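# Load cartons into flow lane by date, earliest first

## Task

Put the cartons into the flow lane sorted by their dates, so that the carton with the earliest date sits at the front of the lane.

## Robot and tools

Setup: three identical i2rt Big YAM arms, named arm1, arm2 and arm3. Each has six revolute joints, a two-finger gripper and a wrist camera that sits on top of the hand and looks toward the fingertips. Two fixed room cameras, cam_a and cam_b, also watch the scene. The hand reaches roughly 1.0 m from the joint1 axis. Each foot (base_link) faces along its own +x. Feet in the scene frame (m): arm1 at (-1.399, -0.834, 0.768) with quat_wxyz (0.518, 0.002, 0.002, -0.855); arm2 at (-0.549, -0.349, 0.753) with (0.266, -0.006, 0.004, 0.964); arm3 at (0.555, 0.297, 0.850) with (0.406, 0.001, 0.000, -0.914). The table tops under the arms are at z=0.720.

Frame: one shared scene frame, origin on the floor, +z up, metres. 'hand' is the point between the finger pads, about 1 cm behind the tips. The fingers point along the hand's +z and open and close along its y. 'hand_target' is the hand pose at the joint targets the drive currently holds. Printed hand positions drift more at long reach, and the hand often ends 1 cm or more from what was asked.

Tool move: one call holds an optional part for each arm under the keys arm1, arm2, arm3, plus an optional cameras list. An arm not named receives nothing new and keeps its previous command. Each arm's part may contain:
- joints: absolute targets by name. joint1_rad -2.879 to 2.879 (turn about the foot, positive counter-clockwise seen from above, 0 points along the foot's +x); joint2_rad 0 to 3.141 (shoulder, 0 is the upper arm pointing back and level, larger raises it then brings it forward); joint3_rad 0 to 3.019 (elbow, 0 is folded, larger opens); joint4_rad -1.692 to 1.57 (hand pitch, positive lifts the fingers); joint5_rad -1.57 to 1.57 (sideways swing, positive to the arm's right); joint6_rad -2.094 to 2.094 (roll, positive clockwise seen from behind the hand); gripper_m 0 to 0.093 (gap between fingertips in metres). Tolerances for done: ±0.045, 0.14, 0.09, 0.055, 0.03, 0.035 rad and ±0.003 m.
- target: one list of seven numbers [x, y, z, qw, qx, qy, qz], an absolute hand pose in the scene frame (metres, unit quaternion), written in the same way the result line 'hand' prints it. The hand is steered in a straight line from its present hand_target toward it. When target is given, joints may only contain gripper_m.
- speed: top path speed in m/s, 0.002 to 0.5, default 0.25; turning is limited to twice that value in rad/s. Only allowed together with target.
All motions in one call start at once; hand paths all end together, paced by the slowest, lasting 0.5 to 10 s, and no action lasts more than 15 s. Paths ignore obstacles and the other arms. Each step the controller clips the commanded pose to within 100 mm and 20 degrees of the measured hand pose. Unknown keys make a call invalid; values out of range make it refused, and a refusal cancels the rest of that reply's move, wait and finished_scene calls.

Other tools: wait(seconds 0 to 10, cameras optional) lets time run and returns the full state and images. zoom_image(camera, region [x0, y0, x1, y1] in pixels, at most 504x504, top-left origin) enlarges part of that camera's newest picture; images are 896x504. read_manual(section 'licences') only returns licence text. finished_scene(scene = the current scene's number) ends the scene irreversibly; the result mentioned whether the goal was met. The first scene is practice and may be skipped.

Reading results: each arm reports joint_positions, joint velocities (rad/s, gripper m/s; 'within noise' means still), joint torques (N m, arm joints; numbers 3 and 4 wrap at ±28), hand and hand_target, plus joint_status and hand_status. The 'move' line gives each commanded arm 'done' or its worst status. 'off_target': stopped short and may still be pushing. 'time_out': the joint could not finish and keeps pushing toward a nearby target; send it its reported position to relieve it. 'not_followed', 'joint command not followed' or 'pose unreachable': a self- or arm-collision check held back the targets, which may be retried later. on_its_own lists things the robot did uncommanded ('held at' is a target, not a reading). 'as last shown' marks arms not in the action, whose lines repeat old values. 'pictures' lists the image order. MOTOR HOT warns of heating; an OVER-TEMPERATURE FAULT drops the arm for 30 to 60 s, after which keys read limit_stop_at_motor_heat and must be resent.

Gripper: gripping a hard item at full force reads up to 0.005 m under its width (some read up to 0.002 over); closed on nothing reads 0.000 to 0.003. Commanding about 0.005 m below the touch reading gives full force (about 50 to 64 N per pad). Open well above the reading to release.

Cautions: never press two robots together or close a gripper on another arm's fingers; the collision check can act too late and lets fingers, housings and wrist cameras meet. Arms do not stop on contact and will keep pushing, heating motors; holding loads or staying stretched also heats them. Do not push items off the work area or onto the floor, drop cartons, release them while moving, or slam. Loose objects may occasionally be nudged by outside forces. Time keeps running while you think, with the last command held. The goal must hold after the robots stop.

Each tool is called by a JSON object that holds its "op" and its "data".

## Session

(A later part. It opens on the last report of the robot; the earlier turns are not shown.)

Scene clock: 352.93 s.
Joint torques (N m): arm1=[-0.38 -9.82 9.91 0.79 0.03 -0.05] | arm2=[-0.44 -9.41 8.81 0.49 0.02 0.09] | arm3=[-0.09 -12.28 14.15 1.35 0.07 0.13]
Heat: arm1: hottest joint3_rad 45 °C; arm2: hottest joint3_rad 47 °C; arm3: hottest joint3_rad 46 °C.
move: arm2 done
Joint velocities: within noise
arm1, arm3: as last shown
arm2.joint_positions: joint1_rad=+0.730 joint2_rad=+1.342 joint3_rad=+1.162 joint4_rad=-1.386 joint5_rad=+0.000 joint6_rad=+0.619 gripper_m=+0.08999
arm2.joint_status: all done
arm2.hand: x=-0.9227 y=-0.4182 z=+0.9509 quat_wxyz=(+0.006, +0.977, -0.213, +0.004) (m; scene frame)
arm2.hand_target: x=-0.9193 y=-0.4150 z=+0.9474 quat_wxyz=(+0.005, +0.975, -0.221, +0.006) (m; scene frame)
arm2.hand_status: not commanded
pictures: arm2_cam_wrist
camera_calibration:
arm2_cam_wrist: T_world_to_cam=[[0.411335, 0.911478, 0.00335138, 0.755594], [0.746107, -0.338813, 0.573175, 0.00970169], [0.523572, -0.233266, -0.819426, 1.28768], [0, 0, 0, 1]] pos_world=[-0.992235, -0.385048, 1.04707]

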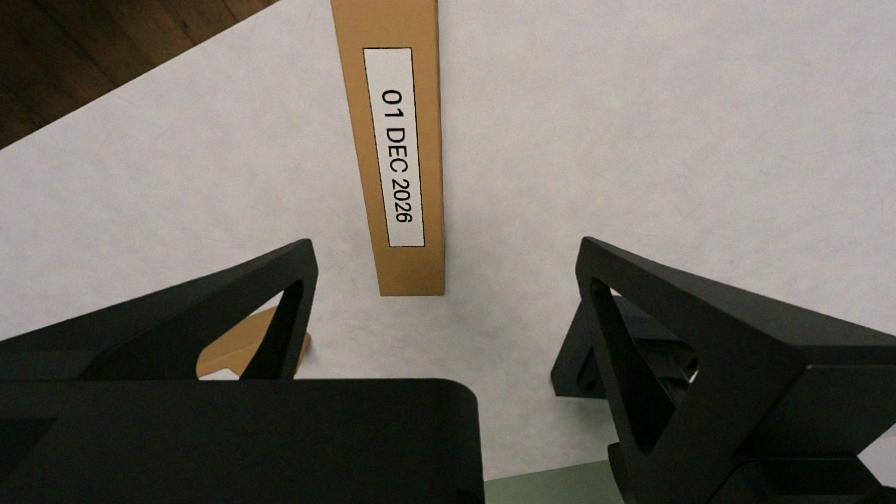

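{"op": "move", "data": {"arm2": {"target": [-0.9087, -0.4591, 0.845, 0, 0.9796, -0.2011, 0], "speed": 0.2}, "cameras": ["arm2_cam_wrist"]}}

Scene clock: 368.53 s.
Joint torques (N m): arm1=[-0.38 -9.82 9.88 0.8 0.02 -0.06] | arm2=[0.56 -8.23 8.38 0.75 0.12 0.08] | arm3=[-0.26 -11.99 14.09 1.36 0.06 0.12]
Heat: arm1: hottest joint3_rad 44 °C; arm2: hottest joint3_rad 47 °C; arm3: hottest joint3_rad 46 °C.
move: arm2 done
Joint velocities: within noise
arm1, arm3: as last shown
arm2.joint_positions: joint1_rad=+0.838 joint2_rad=+1.416 joint3_rad=+0.961 joint4_rad=-1.099 joint5_rad=+0.012 joint6_rad=+0.701 gripper_m=+0.08999
arm2.joint_status: not commanded
arm2.hand: x=-0.9114 y=-0.4568 z=+0.8526 quat_wxyz=(+0.004, +0.980, -0.200, -0.005) (m; scene frame)
arm2.hand_target: x=-0.9086 y=-0.4589 z=+0.8451 quat_wxyz=(+0.000, +0.980, -0.201, +0.000) (m; scene frame)
arm2.hand_status: done (0.008 m and 0.7 deg from the pose sent, 0.114 m and 1.6 deg at the start)
pictures: arm2_cam_wrist
camera_calibration:
arm2_cam_wrist: T_world_to_cam=[[0.387152, 0.922006, 0.00425988, 0.768442], [0.763563, -0.323204, 0.559026, 0.079677], [0.516802, -0.213175, -0.829139, 1.20338], [0, 0, 0, 1]] pos_world=[-0.980254, -0.426224, 0.949958]

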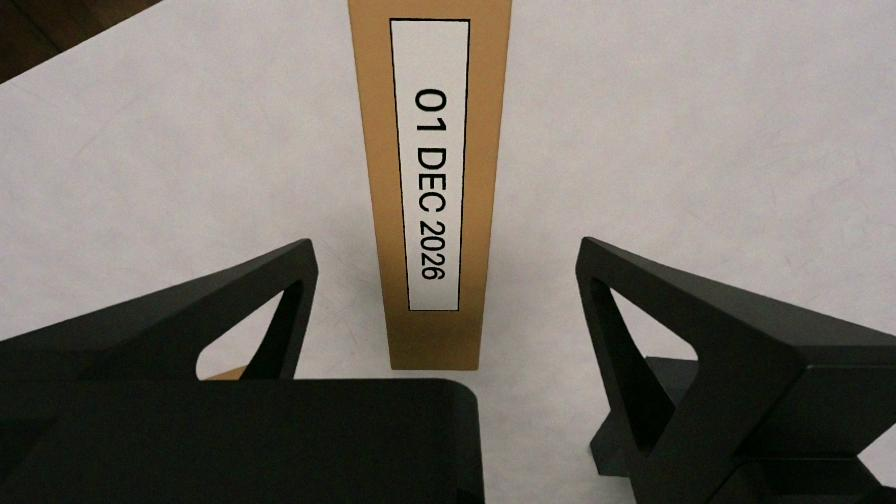

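{"op": "move", "data": {"arm2": {"target": [-0.908, -0.466, 0.752, 0, 0.9796, -0.2011, 0], "speed": 0.15}, "cameras": ["arm2_cam_wrist"]}}

{"op": "move", "data": {"arm2": {"joints": {"gripper_m": 0.054}}, "cameras": ["arm2_cam_wrist"]}}

Scene clock: 373.40 s.
Joint torques (N m): arm1=[-0.32 -9.82 9.91 0.8 0.03 -0.06] | arm2=[0.91 -9.05 6.89 0.72 0.11 0.07] | arm3=[-0.09 -12.22 14.11 1.39 0.06 0.13]
Heat: arm1: hottest joint3_rad 43 °C; arm2: hottest joint3_rad 47 °C; arm3: hottest joint3_rad 46 °C.
move: arm2 done
Joint velocities: within noise
arm1, arm3: as last shown
arm2.joint_positions: joint1_rad=+0.849 joint2_rad=+1.576 joint3_rad=+0.849 joint4_rad=-0.824 joint5_rad=+0.012 joint6_rad=+0.716 gripper_m=+0.08999
arm2.joint_status: not commanded
arm2.hand: x=-0.9132 y=-0.4631 z=+0.7600 quat_wxyz=(+0.004, +0.979, -0.202, -0.006) (m; scene frame)
arm2.hand_target: x=-0.9079 y=-0.4659 z=+0.7523 quat_wxyz=(+0.000, +0.980, -0.201, +0.000) (m; scene frame)
arm2.hand_status: done (0.010 m and 0.8 deg from the pose sent, 0.101 m and 0.7 deg at the start)
pictures: arm2_cam_wrist
camera_calibration:
arm2_cam_wrist: T_world_to_cam=[[0.39065, 0.920536, 0.00248465, 0.779181], [0.763568, -0.325542, 0.557662, 0.130734], [0.514157, -0.215953, -0.830064, 1.12328], [0, 0, 0, 1]] pos_world=[-0.981755, -0.432128, 0.857556]

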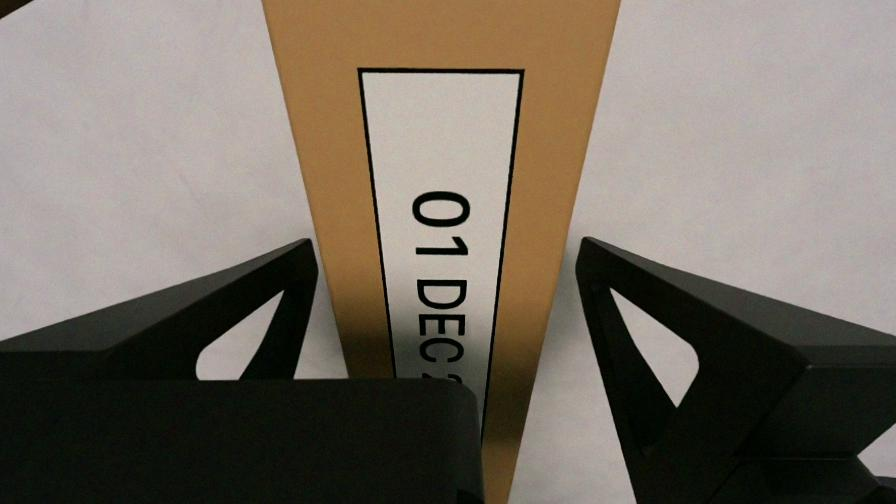

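Scene clock: 374.00 s.
Joint torques (N m): arm1=[-0.32 -9.82 9.89 0.8 0.03 -0.06] | arm2=[0.79 -9 6.91 0.72 0.11 0.07] | arm3=[-0.03 -12.34 14.12 1.33 0.07 0.14]
Heat: arm1: hottest joint3_rad 43 °C; arm2: hottest joint3_rad 47 °C; arm3: hottest joint3_rad 46 °C.
move: arm2 off_target
Joint velocities: within noise
arm1, arm3: as last shown
arm2.joint_positions: joint1_rad=+0.850 joint2_rad=+1.576 joint3_rad=+0.849 joint4_rad=-0.823 joint5_rad=+0.012 joint6_rad=+0.718 gripper_m=+0.06085
arm2.joint_status: gripper_m off_target (ended at +0.06087, target +0.05400)
arm2.hand: x=-0.9134 y=-0.4634 z=+0.7600 quat_wxyz=(+0.004, +0.979, -0.202, -0.006) (m; scene frame)
arm2.hand_target: x=-0.9079 y=-0.4658 z=+0.7523 quat_wxyz=(+0.000, +0.980, -0.201, +0.000) (m; scene frame)
arm2.hand_status: not commanded
pictures: arm2_cam_wrist
camera_calibration:
arm2_cam_wrist: T_world_to_cam=[[0.391727, 0.920079, 0.00205535, 0.780686], [0.76382, -0.326443, 0.55679, 0.131188], [0.512961, -0.21654, -0.830651, 1.12238], [0, 0, 0, 1]] pos_world=[-0.981756, -0.432428, 0.857655]

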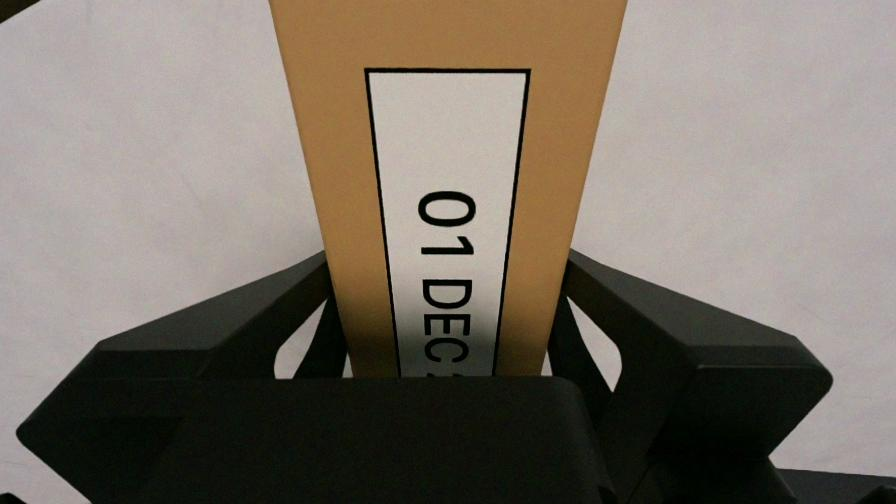

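{"op": "move", "data": {"arm2": {"target": [-0.908, -0.466, 0.93, 0, 0.9796, -0.2011, 0], "speed": 0.25}, "cameras": ["cam_a"]}}

{"op": "move", "data": {"arm2": {"joints": {"joint1_rad": -1.755, "joint2_rad": 1.5587, "joint3_rad": 1.2742, "joint4_rad": -1.2863, "joint5_rad": 0, "joint6_rad": 0.848}}, "cameras": ["arm2_cam_wrist", "cam_a", "cam_b"]}}

Scene clock: 389.30 s.
Joint torques (N m): arm1=[-0.38 -9.82 9.89 0.79 0.03 -0.06] | arm2=[0.85 -8.41 14.74 -0.13 0.04 0.09] | arm3=[-0.03 -12.04 14.12 1.42 0.05 0.12]
Heat: arm1: hottest joint3_rad 43 °C; arm2: hottest joint3_rad 47 °C; arm3: hottest joint3_rad 47 °C.
move: arm2 off_target
Joint velocities: within noise
arm1, arm3: as last shown
arm2.joint_positions: joint1_rad=+0.856 joint2_rad=+1.343 joint3_rad=+1.040 joint4_rad=-1.317 joint5_rad=+0.013 joint6_rad=+0.722 gripper_m=+0.06085
arm2.joint_status: not commanded
arm2.hand: x=-0.8881 y=-0.4552 z=+0.9065 quat_wxyz=(-0.013, +0.979, -0.201, +0.024) (m; scene frame)
arm2.hand_target: x=-0.9066 y=-0.4656 z=+0.9300 quat_wxyz=(+0.001, +0.980, -0.201, +0.000) (m; scene frame)
arm2.hand_status: off_target (0.033 m and 3.1 deg from the pose sent, 0.170 m and 0.9 deg at the start)
pictures: cam_a

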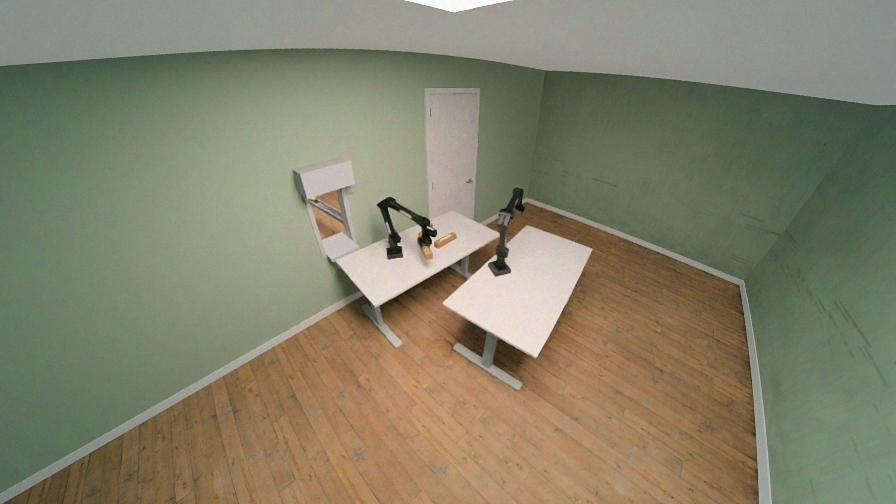

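Scene clock: 391.70 s.
Joint torques (N m): arm1=[-0.38 -9.82 9.89 0.8 0.03 -0.06] | arm2=[-0.09 -13.22 12.23 -0.24 -0.03 0.08] | arm3=[0.03 -12.04 14.11 1.35 0.07 0.12]
Heat: arm1: hottest joint3_rad 43 °C; arm2: hottest joint3_rad 47 °C; arm3: hottest joint3_rad 47 °C.
move: arm2 done
Joint velocities: within noise
arm1, arm3: as last shown
arm1.hand: x=-1.2661 y=-1.2238 z=+1.1175 quat_wxyz=(-0.146, -0.575, -0.799, +0.101) (m; scene frame)
arm1.hand_target: x=-1.2710 y=-1.2267 z=+1.1206 quat_wxyz=(-0.149, -0.576, -0.797, +0.105) (m; scene frame)
arm2.joint_positions: joint1_rad=-1.756 joint2_rad=+1.570 joint3_rad=+1.238 joint4_rad=-1.277 joint5_rad=+0.002 joint6_rad=+0.839 gripper_m=+0.06085
arm2.joint_status: all done
arm2.hand: x=-0.2567 y=-0.0178 z=+0.8913 quat_wxyz=(+0.007, +0.003, -1.000, +0.021) (m; scene frame)
arm2.hand_target: x=-0.2506 y=-0.0092 z=+0.9088 quat_wxyz=(-0.005, -0.001, -1.000, +0.006) (m; scene frame)
arm2.hand_status: not commanded
pictures: arm2_cam_wrist, cam_a, cam_b
camera_calibration:
arm2_cam_wrist: T_world_to_cam=[[0.0120361, -0.998473, 0.0539237, -0.0646998], [-0.816937, 0.0212779, 0.576335, -0.715084], [-0.576602, -0.050989, -0.815433, 0.700828], [0, 0, 0, 1]] pos_world=[-0.1793, -0.0136509, 0.987095]

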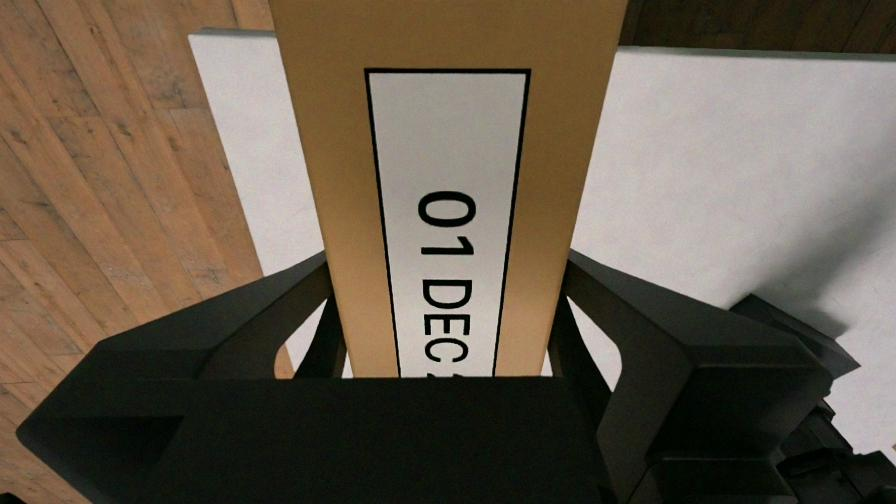

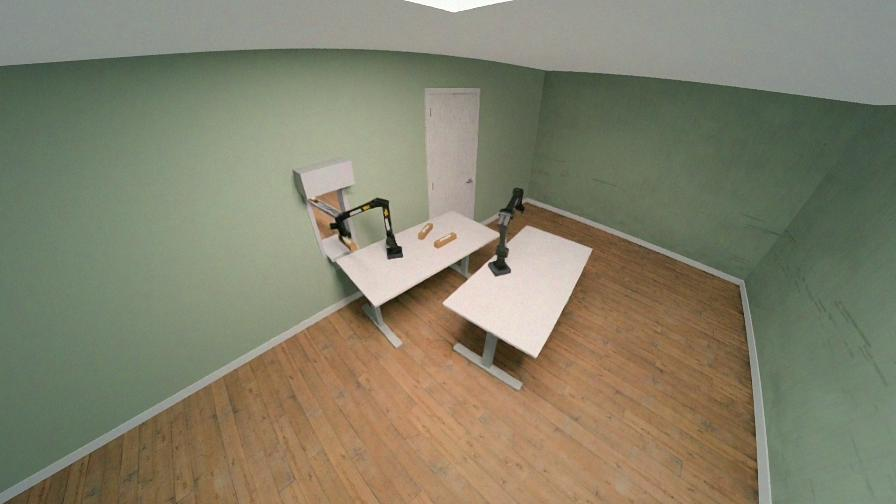

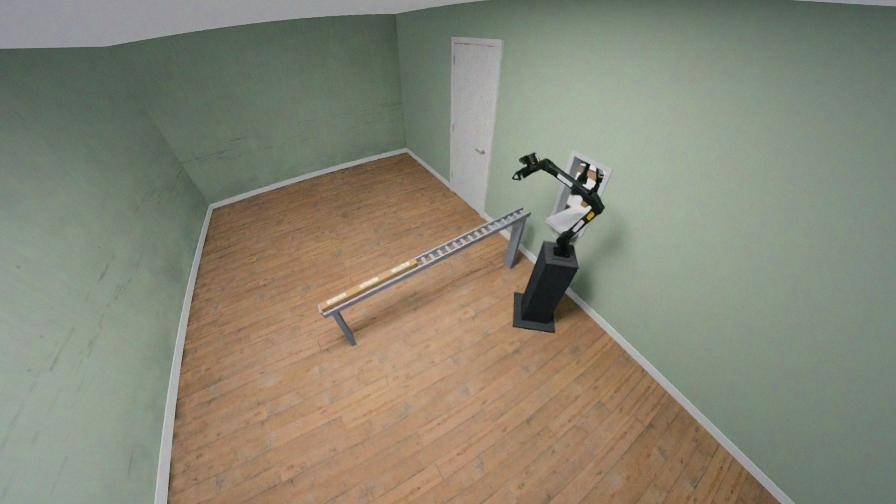

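{"op": "zoom_image", "data": {"camera": "cam_a", "region": [290, 150, 420, 280]}}

{"op": "zoom_image", "data": {"camera": "cam_b", "region": [530, 140, 630, 260]}}

Scaled by 3.877 from the camera's 896x504 image, which has a finer 1280x720 frame.

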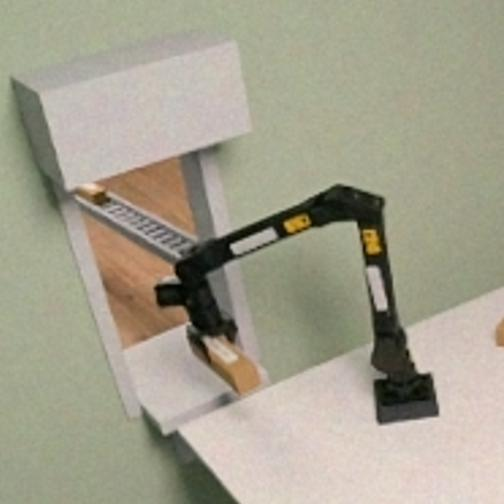

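Scaled by 4.200 from the camera's 896x504 image, which has a finer 1280x720 frame.

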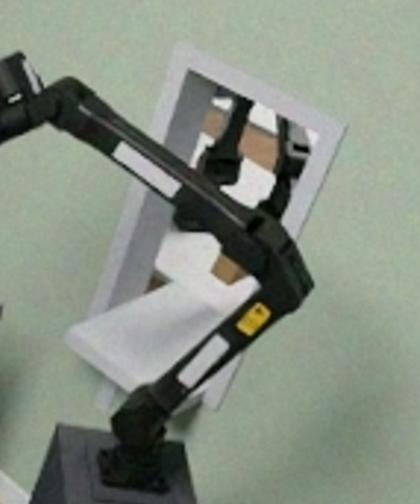

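{"op": "move", "data": {"arm3": {"joints": {"joint1_rad": -0.28, "joint2_rad": 0.8, "joint3_rad": 1.5, "joint4_rad": -1.1, "joint5_rad": 0, "joint6_rad": 0}}, "cameras": ["arm3_cam_wrist"]}}

Scene clock: 400.40 s.
Joint torques (N m): arm1=[-0.38 -9.88 9.89 0.8 0.02 -0.06] | arm2=[-0.15 -13.22 12.23 -0.25 -0.03 0.08] | arm3=[-0.79 -3.43 12.07 1.42 0.03 0.12]
Heat: arm1: hottest joint3_rad 43 °C; arm2: hottest joint3_rad 47 °C; arm3: hottest joint3_rad 47 °C.
move: arm3 done
Joint velocities: within noise
arm1, arm2: as last shown
arm1.hand_target: x=-1.2710 y=-1.2267 z=+1.1206 quat_wxyz=(-0.149, -0.576, -0.796, +0.105) (m; scene frame)
arm3.joint_positions: joint1_rad=-0.269 joint2_rad=+0.806 joint3_rad=+1.484 joint4_rad=-1.091 joint5_rad=+0.000 joint6_rad=-0.007 gripper_m=+0.09399
arm3.joint_status: all done
arm3.hand: x=+0.2737 y=+0.1196 z=+1.4412 quat_wxyz=(-0.152, -0.803, -0.237, +0.525) (m; scene frame)
arm3.hand_target: x=+0.2768 y=+0.1259 z=+1.4493 quat_wxyz=(-0.152, -0.802, -0.229, +0.530) (m; scene frame)
arm3.hand_status: not commanded
pictures: arm3_cam_wrist
camera_calibration:
arm3_cam_wrist: T_world_to_cam=[[-0.536422, 0.843886, -0.0103789, 0.061702], [0.735808, 0.461628, -0.495466, 0.459341], [-0.413326, -0.273416, -0.868565, 1.52067], [0, 0, 0, 1]] pos_world=[0.323643, 0.151661, 1.54903]

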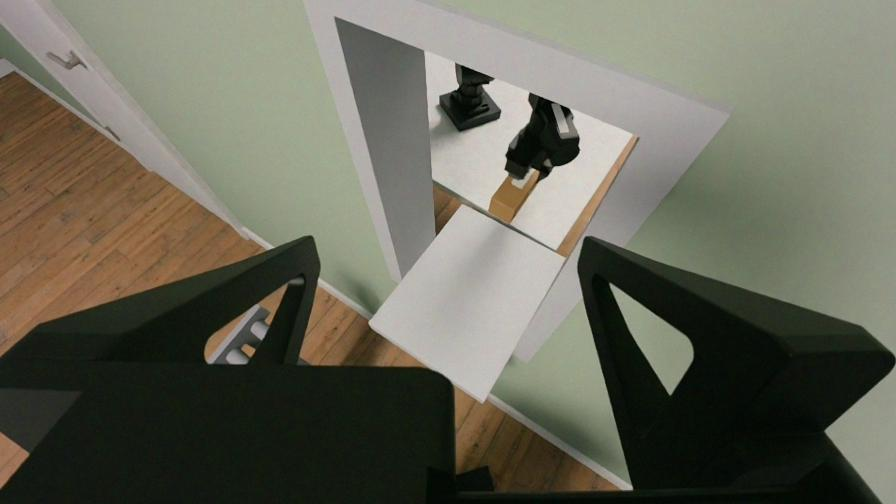

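{"op": "zoom_image", "data": {"camera": "arm3_cam_wrist", "region": [300, 0, 740, 410]}}

Scaled by 1.145 from the camera's 896x504 image, which has a finer 1280x720 frame.

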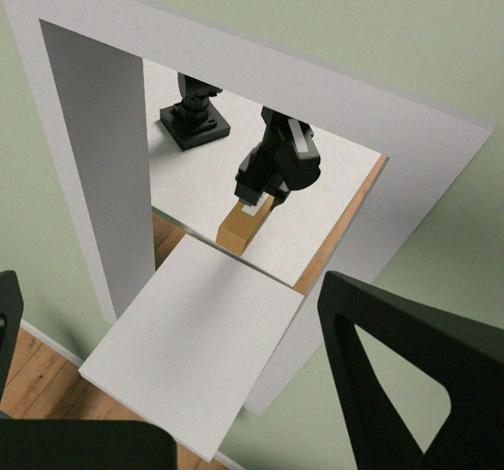

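{"op": "move", "data": {"arm2": {"target": [0.02, 0.0, 0.90, 0, 0, 1, 0], "speed": 0.2}, "cameras": ["arm3_cam_wrist", "cam_a"]}}

Scene clock: 417.40 s.
Joint torques (N m): arm1=[-0.38 -9.88 9.91 0.8 0.03 -0.06] | arm2=[-0.38 -20.25 15.72 -0.35 -0.08 -0.11] | arm3=[-0.73 -3.31 12.05 1.46 0.04 0.13]
Heat: arm1: hottest joint3_rad 43 °C; arm2: hottest joint3_rad 48 °C; arm3: hottest joint3_rad 47 °C.
move: arm2 off_target
Joint velocities: within noise
arm1.joint_positions: joint1_rad=+0.814 joint2_rad=+1.201 joint3_rad=+1.394 joint4_rad=-1.402 joint5_rad=+0.001 joint6_rad=+0.009 gripper_m=+0.08996
arm1.joint_status: not commanded
arm1.hand: x=-1.2661 y=-1.2238 z=+1.1175 quat_wxyz=(-0.146, -0.575, -0.799, +0.101) (m; scene frame)
arm1.hand_target: x=-1.2710 y=-1.2267 z=+1.1206 quat_wxyz=(-0.149, -0.576, -0.796, +0.105) (m; scene frame)
arm1.hand_status: not commanded
arm2.joint_positions: joint1_rad=-2.055 joint2_rad=+2.134 joint3_rad=+2.018 joint4_rad=-1.508 joint5_rad=-0.012 joint6_rad=+0.555 gripper_m=+0.06085
arm2.joint_status: not commanded
arm2.hand: x=+0.0026 y=-0.0095 z=+0.8791 quat_wxyz=(+0.021, -0.005, -1.000, +0.015) (m; scene frame)
arm2.hand_target: x=+0.0185 y=-0.0009 z=+0.9004 quat_wxyz=(-0.001, +0.000, -1.000, +0.000) (m; scene frame)
arm2.hand_status: off_target (0.029 m and 3.0 deg from the pose sent, 0.277 m and 2.5 deg at the start)
arm3: as last shown
arm3.hand: x=+0.2736 y=+0.1197 z=+1.4412 quat_wxyz=(-0.152, -0.803, -0.237, +0.525) (m; scene frame)
arm3.hand_target: x=+0.2767 y=+0.1260 z=+1.4493 quat_wxyz=(-0.152, -0.802, -0.229, +0.531) (m; scene frame)
pictures: arm3_cam_wrist, cam_a
camera_calibration:
arm3_cam_wrist: T_world_to_cam=[[-0.536101, 0.844089, -0.010442, 0.0616651], [0.735989, 0.461314, -0.495489, 0.459365], [-0.41342, -0.273317, -0.868551, 1.52066], [0, 0, 0, 1]] pos_world=[0.323644, 0.151661, 1.54903]

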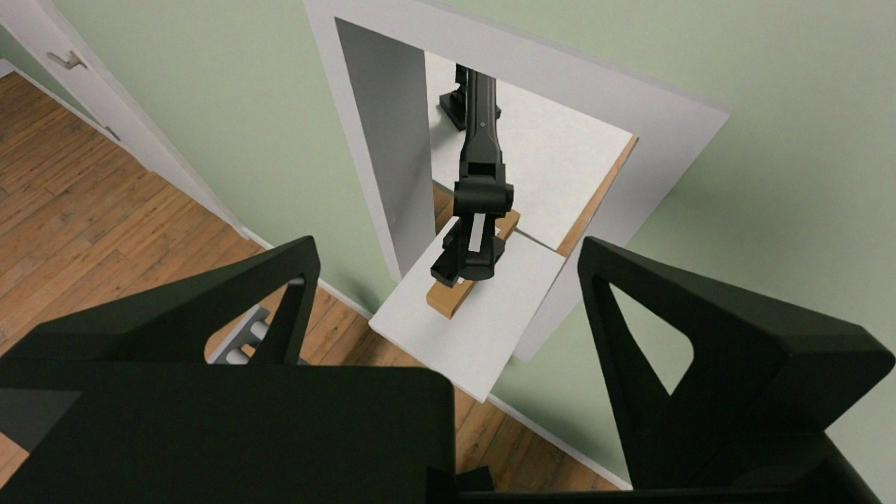

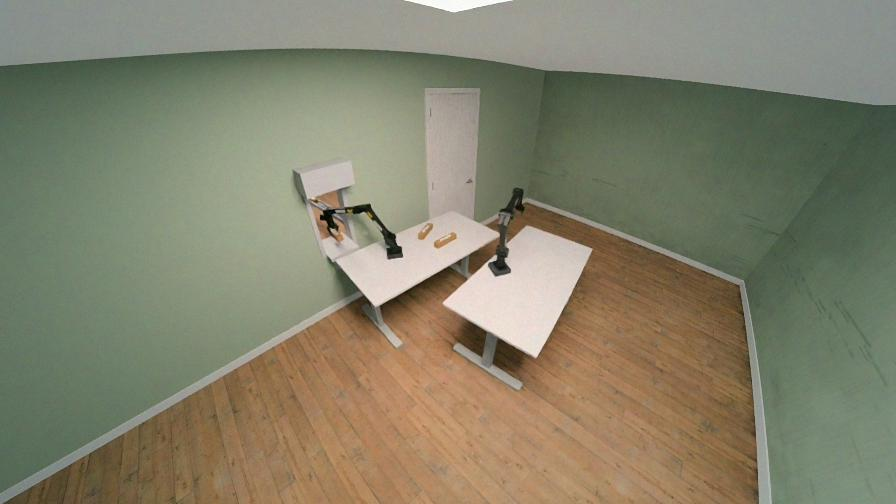

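{"op": "move", "data": {"arm2": {"target": [0.02, 0.002, 0.808, 0, 0, 1, 0], "speed": 0.1}, "cameras": ["arm3_cam_wrist", "arm2_cam_wrist"]}}

Scene clock: 420.87 s.
Joint torques (N m): arm1=[-0.38 -9.76 9.88 0.8 0.03 -0.06] | arm2=[-0.09 -21.6 9.68 0.61 -0.09 -0.08] | arm3=[-0.62 -3.66 12.1 1.47 0.04 0.11]
Heat: arm1: hottest joint3_rad 43 °C; arm2: hottest joint3_rad 48 °C; arm3: hottest joint3_rad 47 °C.
move: arm2 done
Joint velocities: within noise
arm1, arm3: as last shown
arm2.joint_positions: joint1_rad=-2.055 joint2_rad=+2.200 joint3_rad=+1.943 joint4_rad=-1.323 joint5_rad=-0.012 joint6_rad=+0.555 gripper_m=+0.06085
arm2.joint_status: not commanded
arm2.hand: x=+0.0195 y=-0.0004 z=+0.8083 quat_wxyz=(+0.002, -0.004, -1.000, +0.003) (m; scene frame)
arm2.hand_target: x=+0.0199 y=+0.0020 z=+0.8080 quat_wxyz=(+0.000, +0.000, -1.000, +0.000) (m; scene frame)
arm2.hand_status: done (0.003 m and 0.7 deg from the pose sent, 0.074 m and 3.0 deg at the start)
pictures: arm2_cam_wrist, arm3_cam_wrist
camera_calibration:
arm2_cam_wrist: T_world_to_cam=[[-0.00384395, -0.999814, 0.0189013, -0.0176485], [-0.821939, 0.0139246, 0.569405, -0.436321], [-0.569562, -0.0133469, -0.82184, 0.798325], [0, 0, 0, 1]] pos_world=[0.0959988, -0.000914433, 0.904872]
arm3_cam_wrist: T_world_to_cam=[[-0.536101, 0.844089, -0.010442, 0.0616651], [0.735989, 0.461314, -0.495489, 0.459365], [-0.41342, -0.273317, -0.868551, 1.52066], [0, 0, 0, 1]] pos_world=[0.323644, 0.151661, 1.54903]

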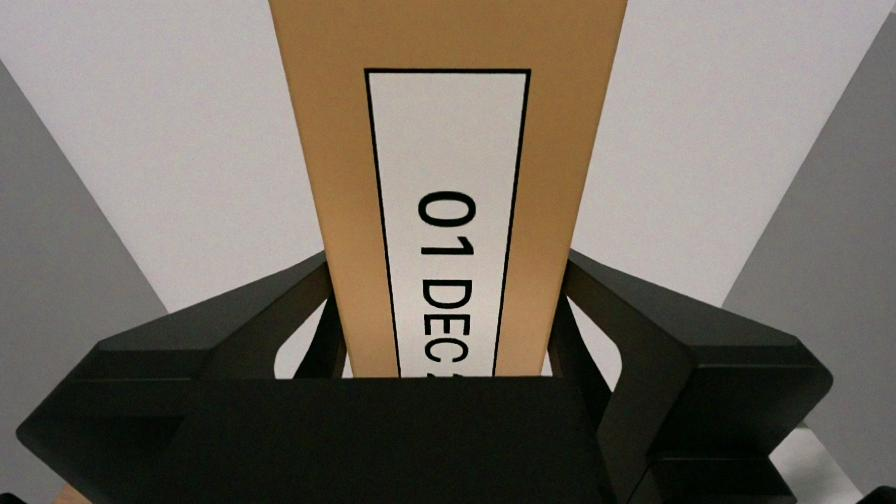

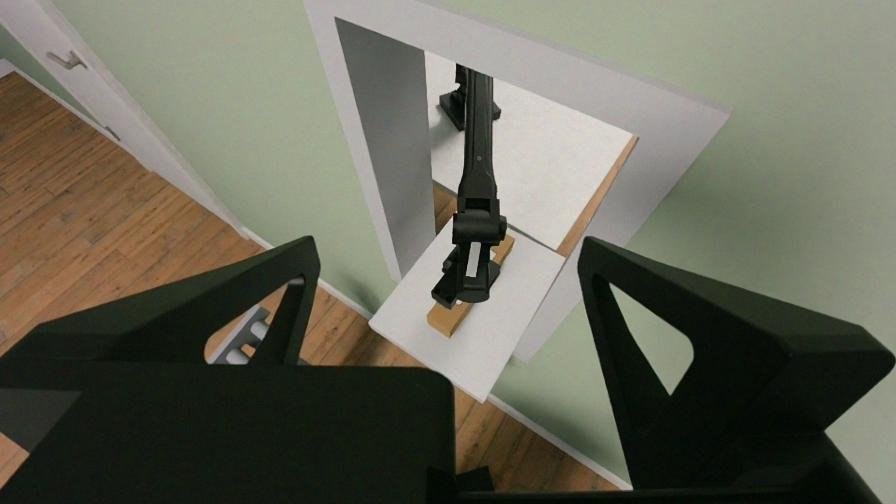

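{"op": "move", "data": {"arm2": {"target": [0.02, 0.002, 0.798, 0, 0, 1, 0], "speed": 0.1}, "cameras": []}}

{"op": "move", "data": {"arm2": {"joints": {"gripper_m": 0.09}}, "cameras": ["arm3_cam_wrist", "arm2_cam_wrist"]}}

Scene clock: 424.87 s.
Joint torques (N m): arm1=[-0.38 -9.82 9.89 0.79 0.03 -0.06] | arm2=[-0.03 -21.07 9.44 0.62 -0.09 -0.08] | arm3=[-0.73 -3.19 12.11 1.48 0.05 0.13]
Heat: arm1: hottest joint3_rad 43 °C; arm2: hottest joint3_rad 48 °C; arm3: hottest joint3_rad 47 °C.
move: arm2 done
Joint velocities: within noise
arm1, arm3: as last shown
arm2.joint_positions: joint1_rad=-2.055 joint2_rad=+2.200 joint3_rad=+1.934 joint4_rad=-1.302 joint5_rad=-0.012 joint6_rad=+0.555 gripper_m=+0.06085
arm2.joint_status: not commanded
arm2.hand: x=+0.0211 y=+0.0005 z=+0.8048 quat_wxyz=(-0.002, -0.004, -1.000, +0.000) (m; scene frame)
arm2.hand_target: x=+0.0200 y=+0.0020 z=+0.7981 quat_wxyz=(+0.000, +0.000, -1.000, +0.000) (m; scene frame)
arm2.hand_status: done (0.007 m and 0.6 deg from the pose sent, 0.011 m and 0.7 deg at the start)
pictures: none
No camera images: "cameras" was empty.

Scene clock: 425.50 s.
Joint torques (N m): arm1=[-0.38 -9.82 9.88 0.8 0.03 -0.05] | arm2=[-0.09 -21.25 9.36 0.65 -0.06 -0.08] | arm3=[-0.85 -3.43 12.07 1.46 0.05 0.12]
Heat: arm1: hottest joint3_rad 43 °C; arm2: hottest joint3_rad 48 °C; arm3: hottest joint3_rad 47 °C.
move: arm2 done
Joint velocities: within noise
arm1, arm3: as last shown
arm2.joint_positions: joint1_rad=-2.055 joint2_rad=+2.199 joint3_rad=+1.934 joint4_rad=-1.302 joint5_rad=-0.013 joint6_rad=+0.555 gripper_m=+0.08986
arm2.joint_status: all done
arm2.hand: x=+0.0211 y=+0.0006 z=+0.8053 quat_wxyz=(-0.003, -0.004, -1.000, +0.000) (m; scene frame)
arm2.hand_target: x=+0.0200 y=+0.0020 z=+0.7982 quat_wxyz=(+0.000, +0.000, -1.000, +0.000) (m; scene frame)
arm2.hand_status: not commanded
pictures: arm2_cam_wrist, arm3_cam_wrist
camera_calibration:
arm2_cam_wrist: T_world_to_cam=[[-0.00388917, -0.999919, 0.0121432, -0.0110928], [-0.827727, 0.0100329, 0.561042, -0.426323], [-0.561118, -0.0078693, -0.827698, 0.80131], [0, 0, 0, 1]] pos_world=[0.0967074, -0.000508895, 0.902563]
arm3_cam_wrist: T_world_to_cam=[[-0.536101, 0.844089, -0.010442, 0.0616651], [0.735989, 0.461314, -0.495489, 0.459365], [-0.41342, -0.273317, -0.868551, 1.52066], [0, 0, 0, 1]] pos_world=[0.323644, 0.151661, 1.54903]

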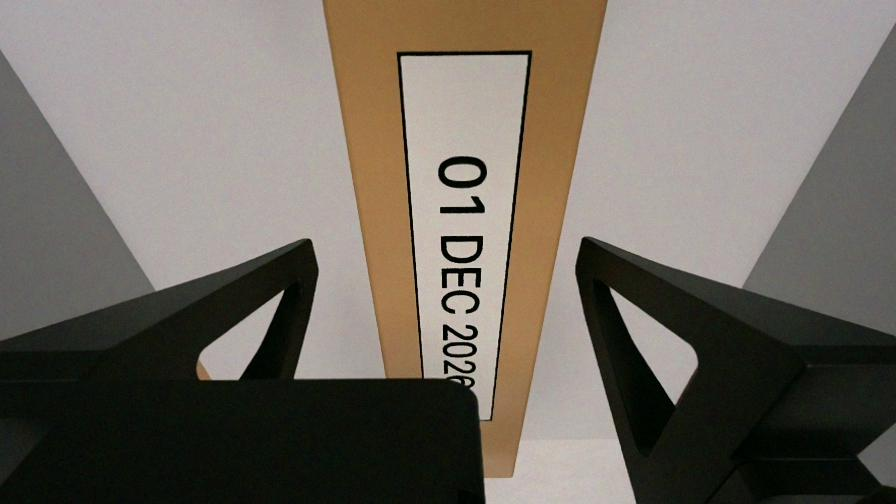

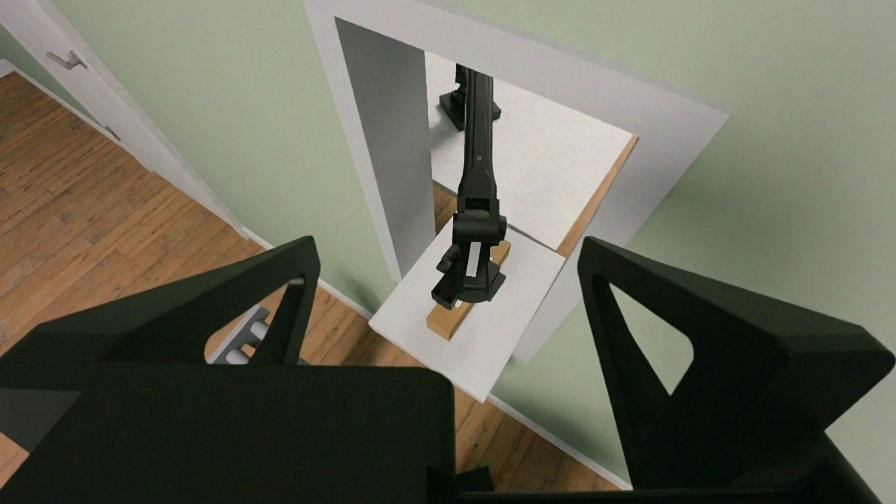

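{"op": "move", "data": {"arm2": {"target": [0.02, 0.002, 0.88, 0, 0, 1, 0], "speed": 0.2}, "cameras": []}}

{"op": "move", "data": {"arm2": {"target": [-0.25, -0.01, 0.90, 0, 0, 1, 0], "speed": 0.3}, "cameras": ["arm3_cam_wrist", "arm2_cam_wrist"]}}

Scene clock: 430.50 s.
Joint torques (N m): arm1=[-0.38 -9.82 9.91 0.81 0.03 -0.06] | arm2=[-0.21 -20.31 13.98 -0.16 -0.05 -0.09] | arm3=[-0.91 -3.55 12.05 1.51 0.03 0.12]
Heat: arm1: hottest joint3_rad 43 °C; arm2: hottest joint3_rad 48 °C; arm3: hottest joint3_rad 47 °C.
move: arm2 off_target
Joint velocities: within noise
arm1, arm3: as last shown
arm2.joint_positions: joint1_rad=-2.055 joint2_rad=+2.139 joint3_rad=+2.008 joint4_rad=-1.467 joint5_rad=-0.013 joint6_rad=+0.555 gripper_m=+0.08994
arm2.joint_status: not commanded
arm2.hand: x=+0.0089 y=-0.0057 z=+0.8717 quat_wxyz=(+0.010, -0.004, -1.000, +0.007) (m; scene frame)
arm2.hand_target: x=+0.0194 y=+0.0016 z=+0.8799 quat_wxyz=(+0.000, +0.000, -1.000, +0.000) (m; scene frame)
arm2.hand_status: off_target (0.016 m and 1.5 deg from the pose sent, 0.075 m and 0.6 deg at the start)
pictures: none
No camera images: "cameras" was empty.

Scene clock: 432.43 s.
Joint torques (N m): arm1=[-0.38 -9.82 9.92 0.79 0.02 -0.06] | arm2=[0.21 -12.45 8.49 0.7 0.11 0.09] | arm3=[-0.62 -3.19 12.05 1.43 0.05 0.12]
Heat: arm1: hottest joint3_rad 43 °C; arm2: hottest joint3_rad 48 °C; arm3: hottest joint3_rad 47 °C.
move: arm2 done
Joint velocities: within noise
arm1, arm3: as last shown
arm2.joint_positions: joint1_rad=-1.768 joint2_rad=+1.563 joint3_rad=+1.270 joint4_rad=-1.270 joint5_rad=-0.017 joint6_rad=+0.828 gripper_m=+0.08994
arm2.joint_status: not commanded
arm2.hand: x=-0.2466 y=-0.0092 z=+0.9058 quat_wxyz=(-0.001, +0.003, -1.000, -0.003) (m; scene frame)
arm2.hand_target: x=-0.2500 y=-0.0101 z=+0.9001 quat_wxyz=(+0.000, +0.000, -1.000, +0.000) (m; scene frame)
arm2.hand_status: done (0.007 m and 0.5 deg from the pose sent, 0.260 m and 1.5 deg at the start)
pictures: arm2_cam_wrist, arm3_cam_wrist
camera_calibration:
arm2_cam_wrist: T_world_to_cam=[[0.0107412, -0.999913, 0.00766115, -0.0154612], [-0.82623, -0.00455948, 0.563315, -0.705998], [-0.563231, -0.0123806, -0.826207, 0.732316], [0, 0, 0, 1]] pos_world=[-0.170687, -0.00961231, 1.00286]
arm3_cam_wrist: T_world_to_cam=[[-0.536101, 0.844089, -0.010442, 0.0616651], [0.735989, 0.461314, -0.495489, 0.459365], [-0.41342, -0.273317, -0.868551, 1.52066], [0, 0, 0, 1]] pos_world=[0.323644, 0.151661, 1.54903]

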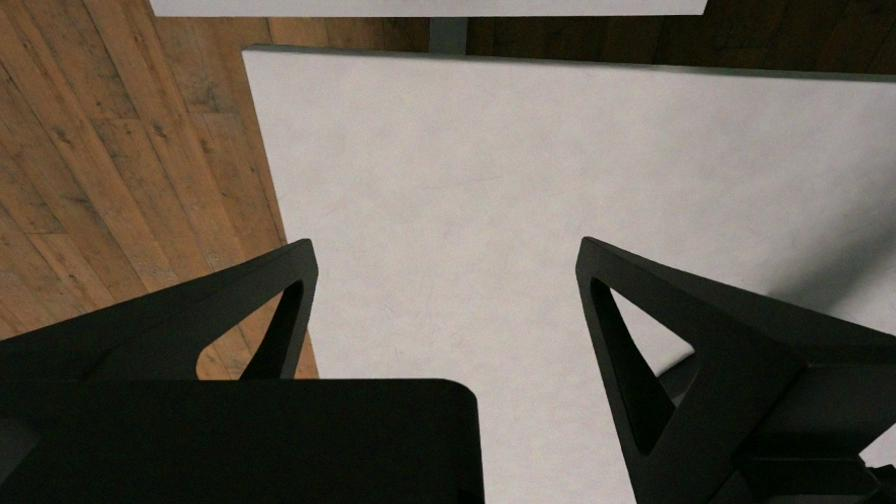

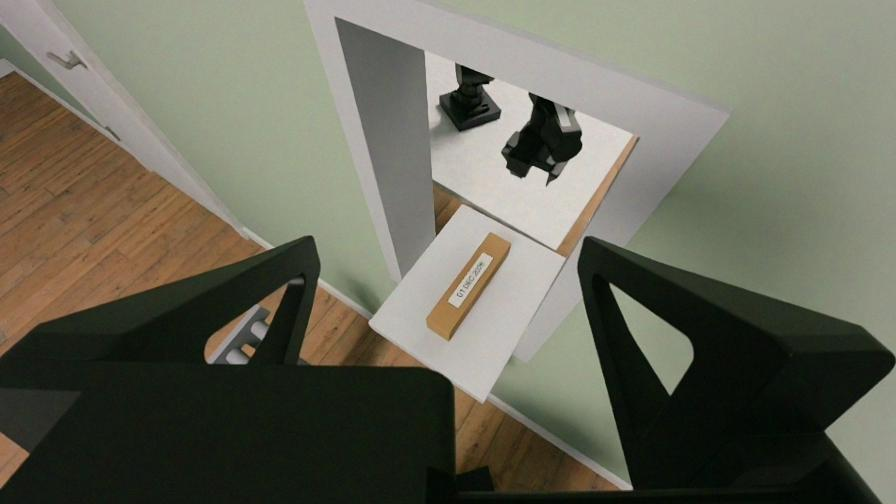

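{"op": "zoom_image", "data": {"camera": "arm3_cam_wrist", "region": [400, 200, 580, 360]}}

Scaled by 2.800 from the camera's 896x504 image, which has a finer 1280x720 frame.

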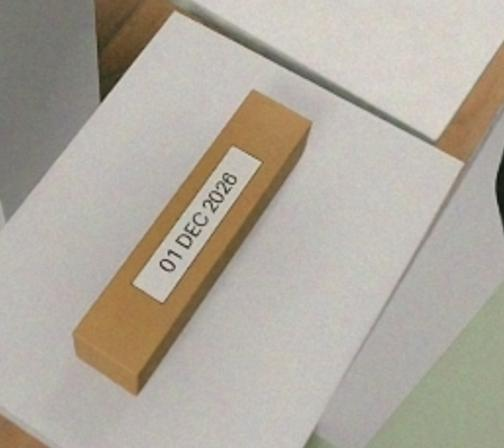

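{"op": "move", "data": {"arm3": {"joints": {"joint1_rad": -0.3417, "joint2_rad": 1.4606, "joint3_rad": 0.9442, "joint4_rad": -1.0544, "joint5_rad": 0, "joint6_rad": 0.527}}, "cameras": ["arm3_cam_wrist", "cam_b"]}}

{"op": "move", "data": {"arm3": {"target": [0.015, 0.006, 0.91, 0, 0.99986, -0.0166, 0], "speed": 0.2}, "cameras": ["arm3_cam_wrist", "cam_b"]}}

Scene clock: 448.90 s.
Joint torques (N m): arm1=[-0.32 -9.82 9.91 0.8 0.02 -0.05] | arm2=[0.21 -12.45 8.49 0.68 0.11 0.09] | arm3=[-0.62 -14.45 10.96 0.29 0.08 0.15]
Heat: arm1: hottest joint3_rad 43 °C; arm2: hottest joint3_rad 48 °C; arm3: hottest joint3_rad 47 °C.
move: arm3 done
Joint velocities: within noise
arm1, arm2: as last shown
arm2.hand: x=-0.2465 y=-0.0092 z=+0.9058 quat_wxyz=(-0.001, +0.003, -1.000, -0.003) (m; scene frame)
arm2.hand_target: x=-0.2500 y=-0.0100 z=+0.9001 quat_wxyz=(+0.000, +0.000, -1.000, +0.000) (m; scene frame)
arm3.joint_positions: joint1_rad=-0.331 joint2_rad=+1.462 joint3_rad=+0.927 joint4_rad=-1.054 joint5_rad=+0.000 joint6_rad=+0.518 gripper_m=+0.09400
arm3.joint_status: all done
arm3.hand: x=+0.2284 y=+0.1177 z=+0.9230 quat_wxyz=(+0.005, -1.000, +0.007, -0.009) (m; scene frame)
arm3.hand_target: x=+0.2200 y=+0.1176 z=+0.9292 quat_wxyz=(+0.000, -1.000, +0.016, -0.001) (m; scene frame)
arm3.hand_status: not commanded
pictures: arm3_cam_wrist, cam_b
camera_calibration:
arm3_cam_wrist: T_world_to_cam=[[0.0290398, 0.999553, 0.00707013, -0.12996], [0.79193, -0.0273225, 0.61, -0.738804], [0.609921, -0.0121152, -0.79237, 0.716421], [0, 0, 0, 1]] pos_world=[0.151895, 0.118395, 1.01926]

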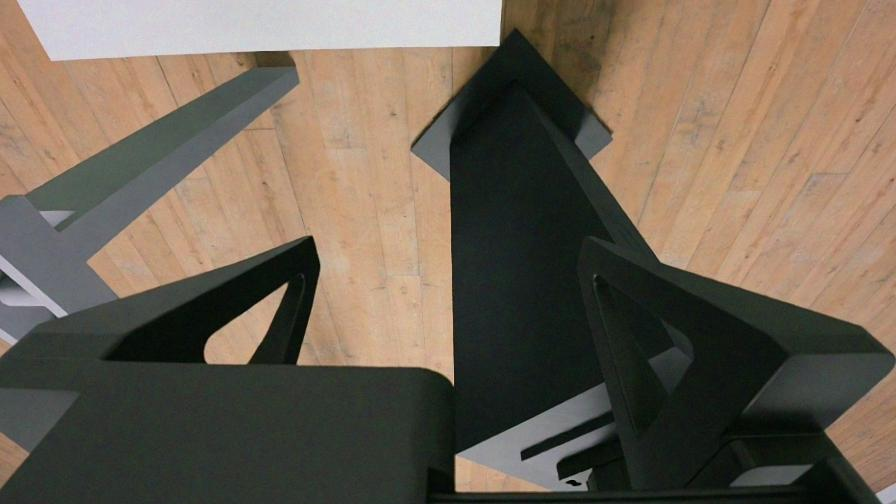

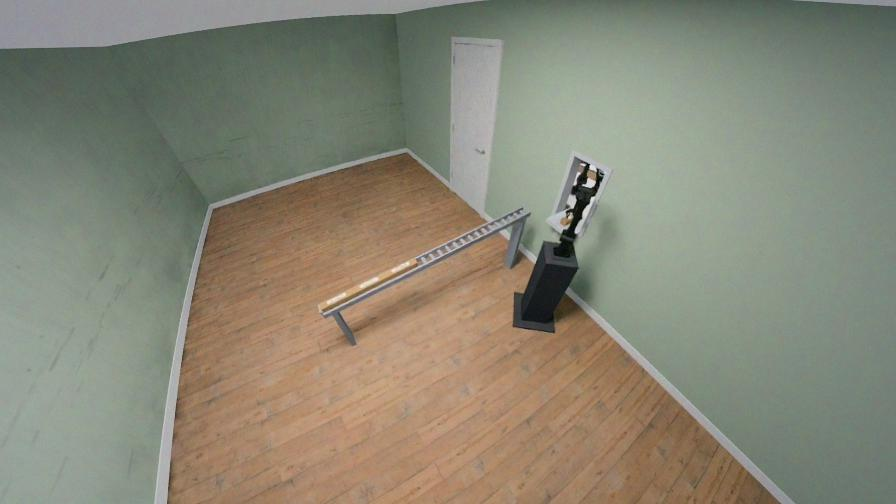

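Scene clock: 451.07 s.
Joint torques (N m): arm1=[-0.38 -9.76 9.88 0.81 0.03 -0.06] | arm2=[0.26 -12.4 8.47 0.69 0.11 0.09] | arm3=[-0.79 -22.36 14.49 0.03 0.11 0.13]
Heat: arm1: hottest joint3_rad 43 °C; arm2: hottest joint3_rad 48 °C; arm3: hottest joint3_rad 47 °C.
move: arm3 off_target
Joint velocities: within noise
arm1, arm2: as last shown
arm1.hand_target: x=-1.2710 y=-1.2267 z=+1.1206 quat_wxyz=(-0.149, -0.577, -0.796, +0.105) (m; scene frame)
arm3.joint_positions: joint1_rad=-0.331 joint2_rad=+2.007 joint3_rad=+1.641 joint4_rad=-1.209 joint5_rad=+0.000 joint6_rad=+0.521 gripper_m=+0.09400
arm3.joint_status: not commanded
arm3.hand: x=+0.0300 y=+0.0081 z=+0.9112 quat_wxyz=(+0.001, -1.000, +0.008, -0.003) (m; scene frame)
arm3.hand_target: x=+0.0155 y=+0.0064 z=+0.9100 quat_wxyz=(+0.000, -1.000, +0.017, +0.000) (m; scene frame)
arm3.hand_status: off_target (0.015 m and 1.1 deg from the pose sent, 0.241 m and 1.6 deg at the start)
pictures: arm3_cam_wrist, cam_b
camera_calibration:
arm3_cam_wrist: T_world_to_cam=[[0.0317505, 0.999496, 0.0000941342, -0.00824467], [0.799142, -0.0254425, 0.600604, -0.569226], [0.600303, -0.0189942, -0.799547, 0.83367], [0, 0, 0, 1]] pos_world=[-0.0453006, 0.00959289, 1.00844]

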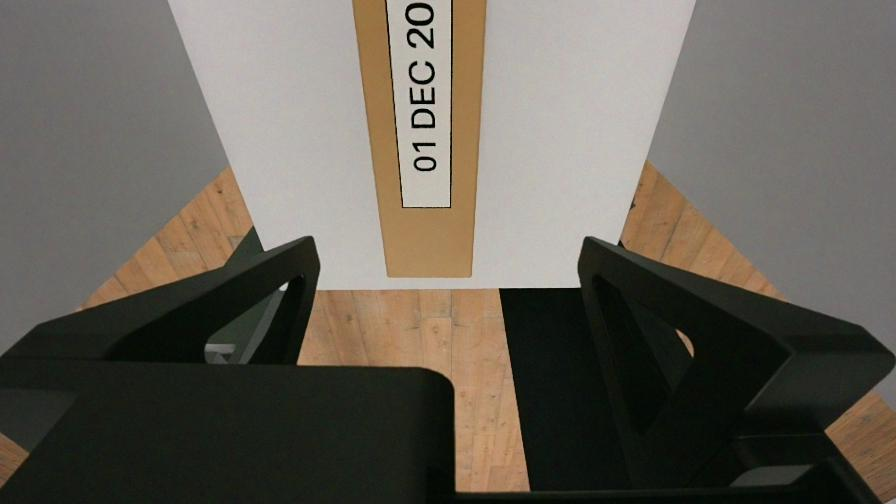

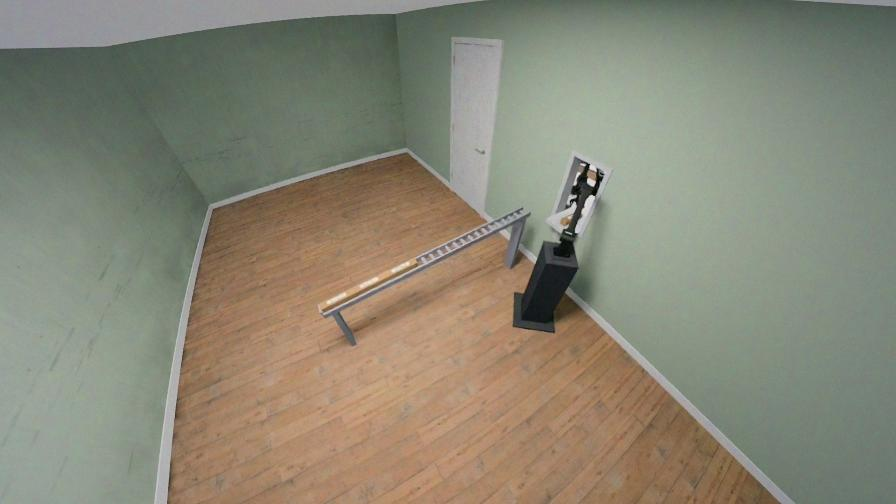

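{"op": "move", "data": {"arm3": {"target": [-0.012, -0.004, 0.86, 0, 1, -0.008, 0]}, "cameras": ["arm3_cam_wrist"]}}

Scene clock: 486.93 s.
Joint torques (N m): arm1=[-0.38 -9.82 9.92 0.8 0.03 -0.06] | arm2=[0.21 -12.4 8.5 0.7 0.11 0.09] | arm3=[-0.67 -25.35 13.86 0.51 0.11 -0.03]
Heat: arm1: hottest joint3_rad 43 °C; arm2: hottest joint3_rad 47 °C; arm3: hottest joint3_rad 50 °C.
move: arm3 off_target
Joint velocities: within noise
arm1.joint_positions: joint1_rad=+0.814 joint2_rad=+1.201 joint3_rad=+1.394 joint4_rad=-1.402 joint5_rad=+0.001 joint6_rad=+0.009 gripper_m=+0.08996
arm1.joint_status: not commanded
arm1.hand: x=-1.2661 y=-1.2238 z=+1.1175 quat_wxyz=(-0.146, -0.575, -0.799, +0.101) (m; scene frame)
arm1.hand_target: x=-1.2710 y=-1.2267 z=+1.1206 quat_wxyz=(-0.149, -0.577, -0.796, +0.105) (m; scene frame)
arm1.hand_status: not commanded
arm2: as last shown
arm3.joint_positions: joint1_rad=-0.336 joint2_rad=+2.142 joint3_rad=+1.715 joint4_rad=-1.171 joint5_rad=+0.000 joint6_rad=+0.514 gripper_m=+0.09400
arm3.joint_status: not commanded
arm3.hand: x=+0.0063 y=-0.0018 z=+0.8571 quat_wxyz=(+0.007, -1.000, +0.007, -0.013) (m; scene frame)
arm3.hand_target: x=-0.0115 y=-0.0036 z=+0.8602 quat_wxyz=(+0.000, -1.000, +0.008, +0.000) (m; scene frame)
arm3.hand_status: off_target (0.019 m and 1.7 deg from the pose sent, 0.067 m and 0.4 deg at the start)
pictures: arm3_cam_wrist
camera_calibration:
arm3_cam_wrist: T_world_to_cam=[[0.0293272, 0.999504, 0.0114554, -0.00722746], [0.787199, -0.0301574, 0.615961, -0.531085], [0.616001, -0.00904679, -0.787693, 0.794298], [0, 0, 0, 1]] pos_world=[-0.071007, -0.0016064, 0.952874]

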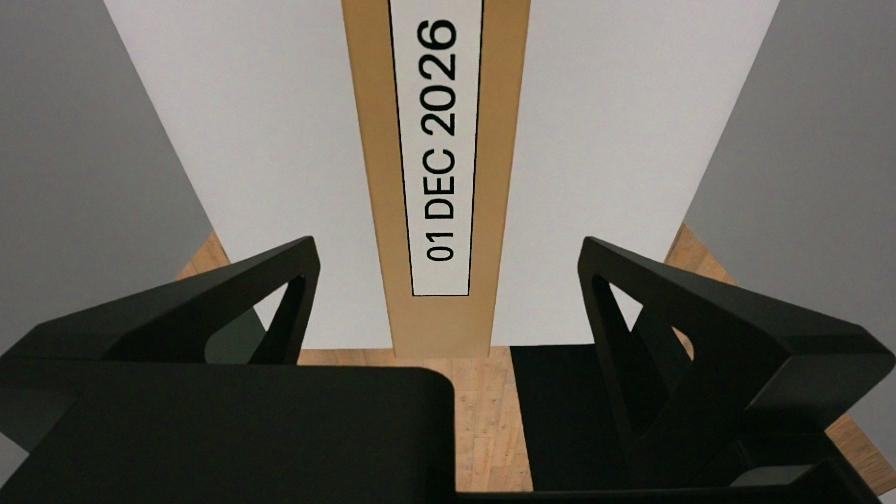

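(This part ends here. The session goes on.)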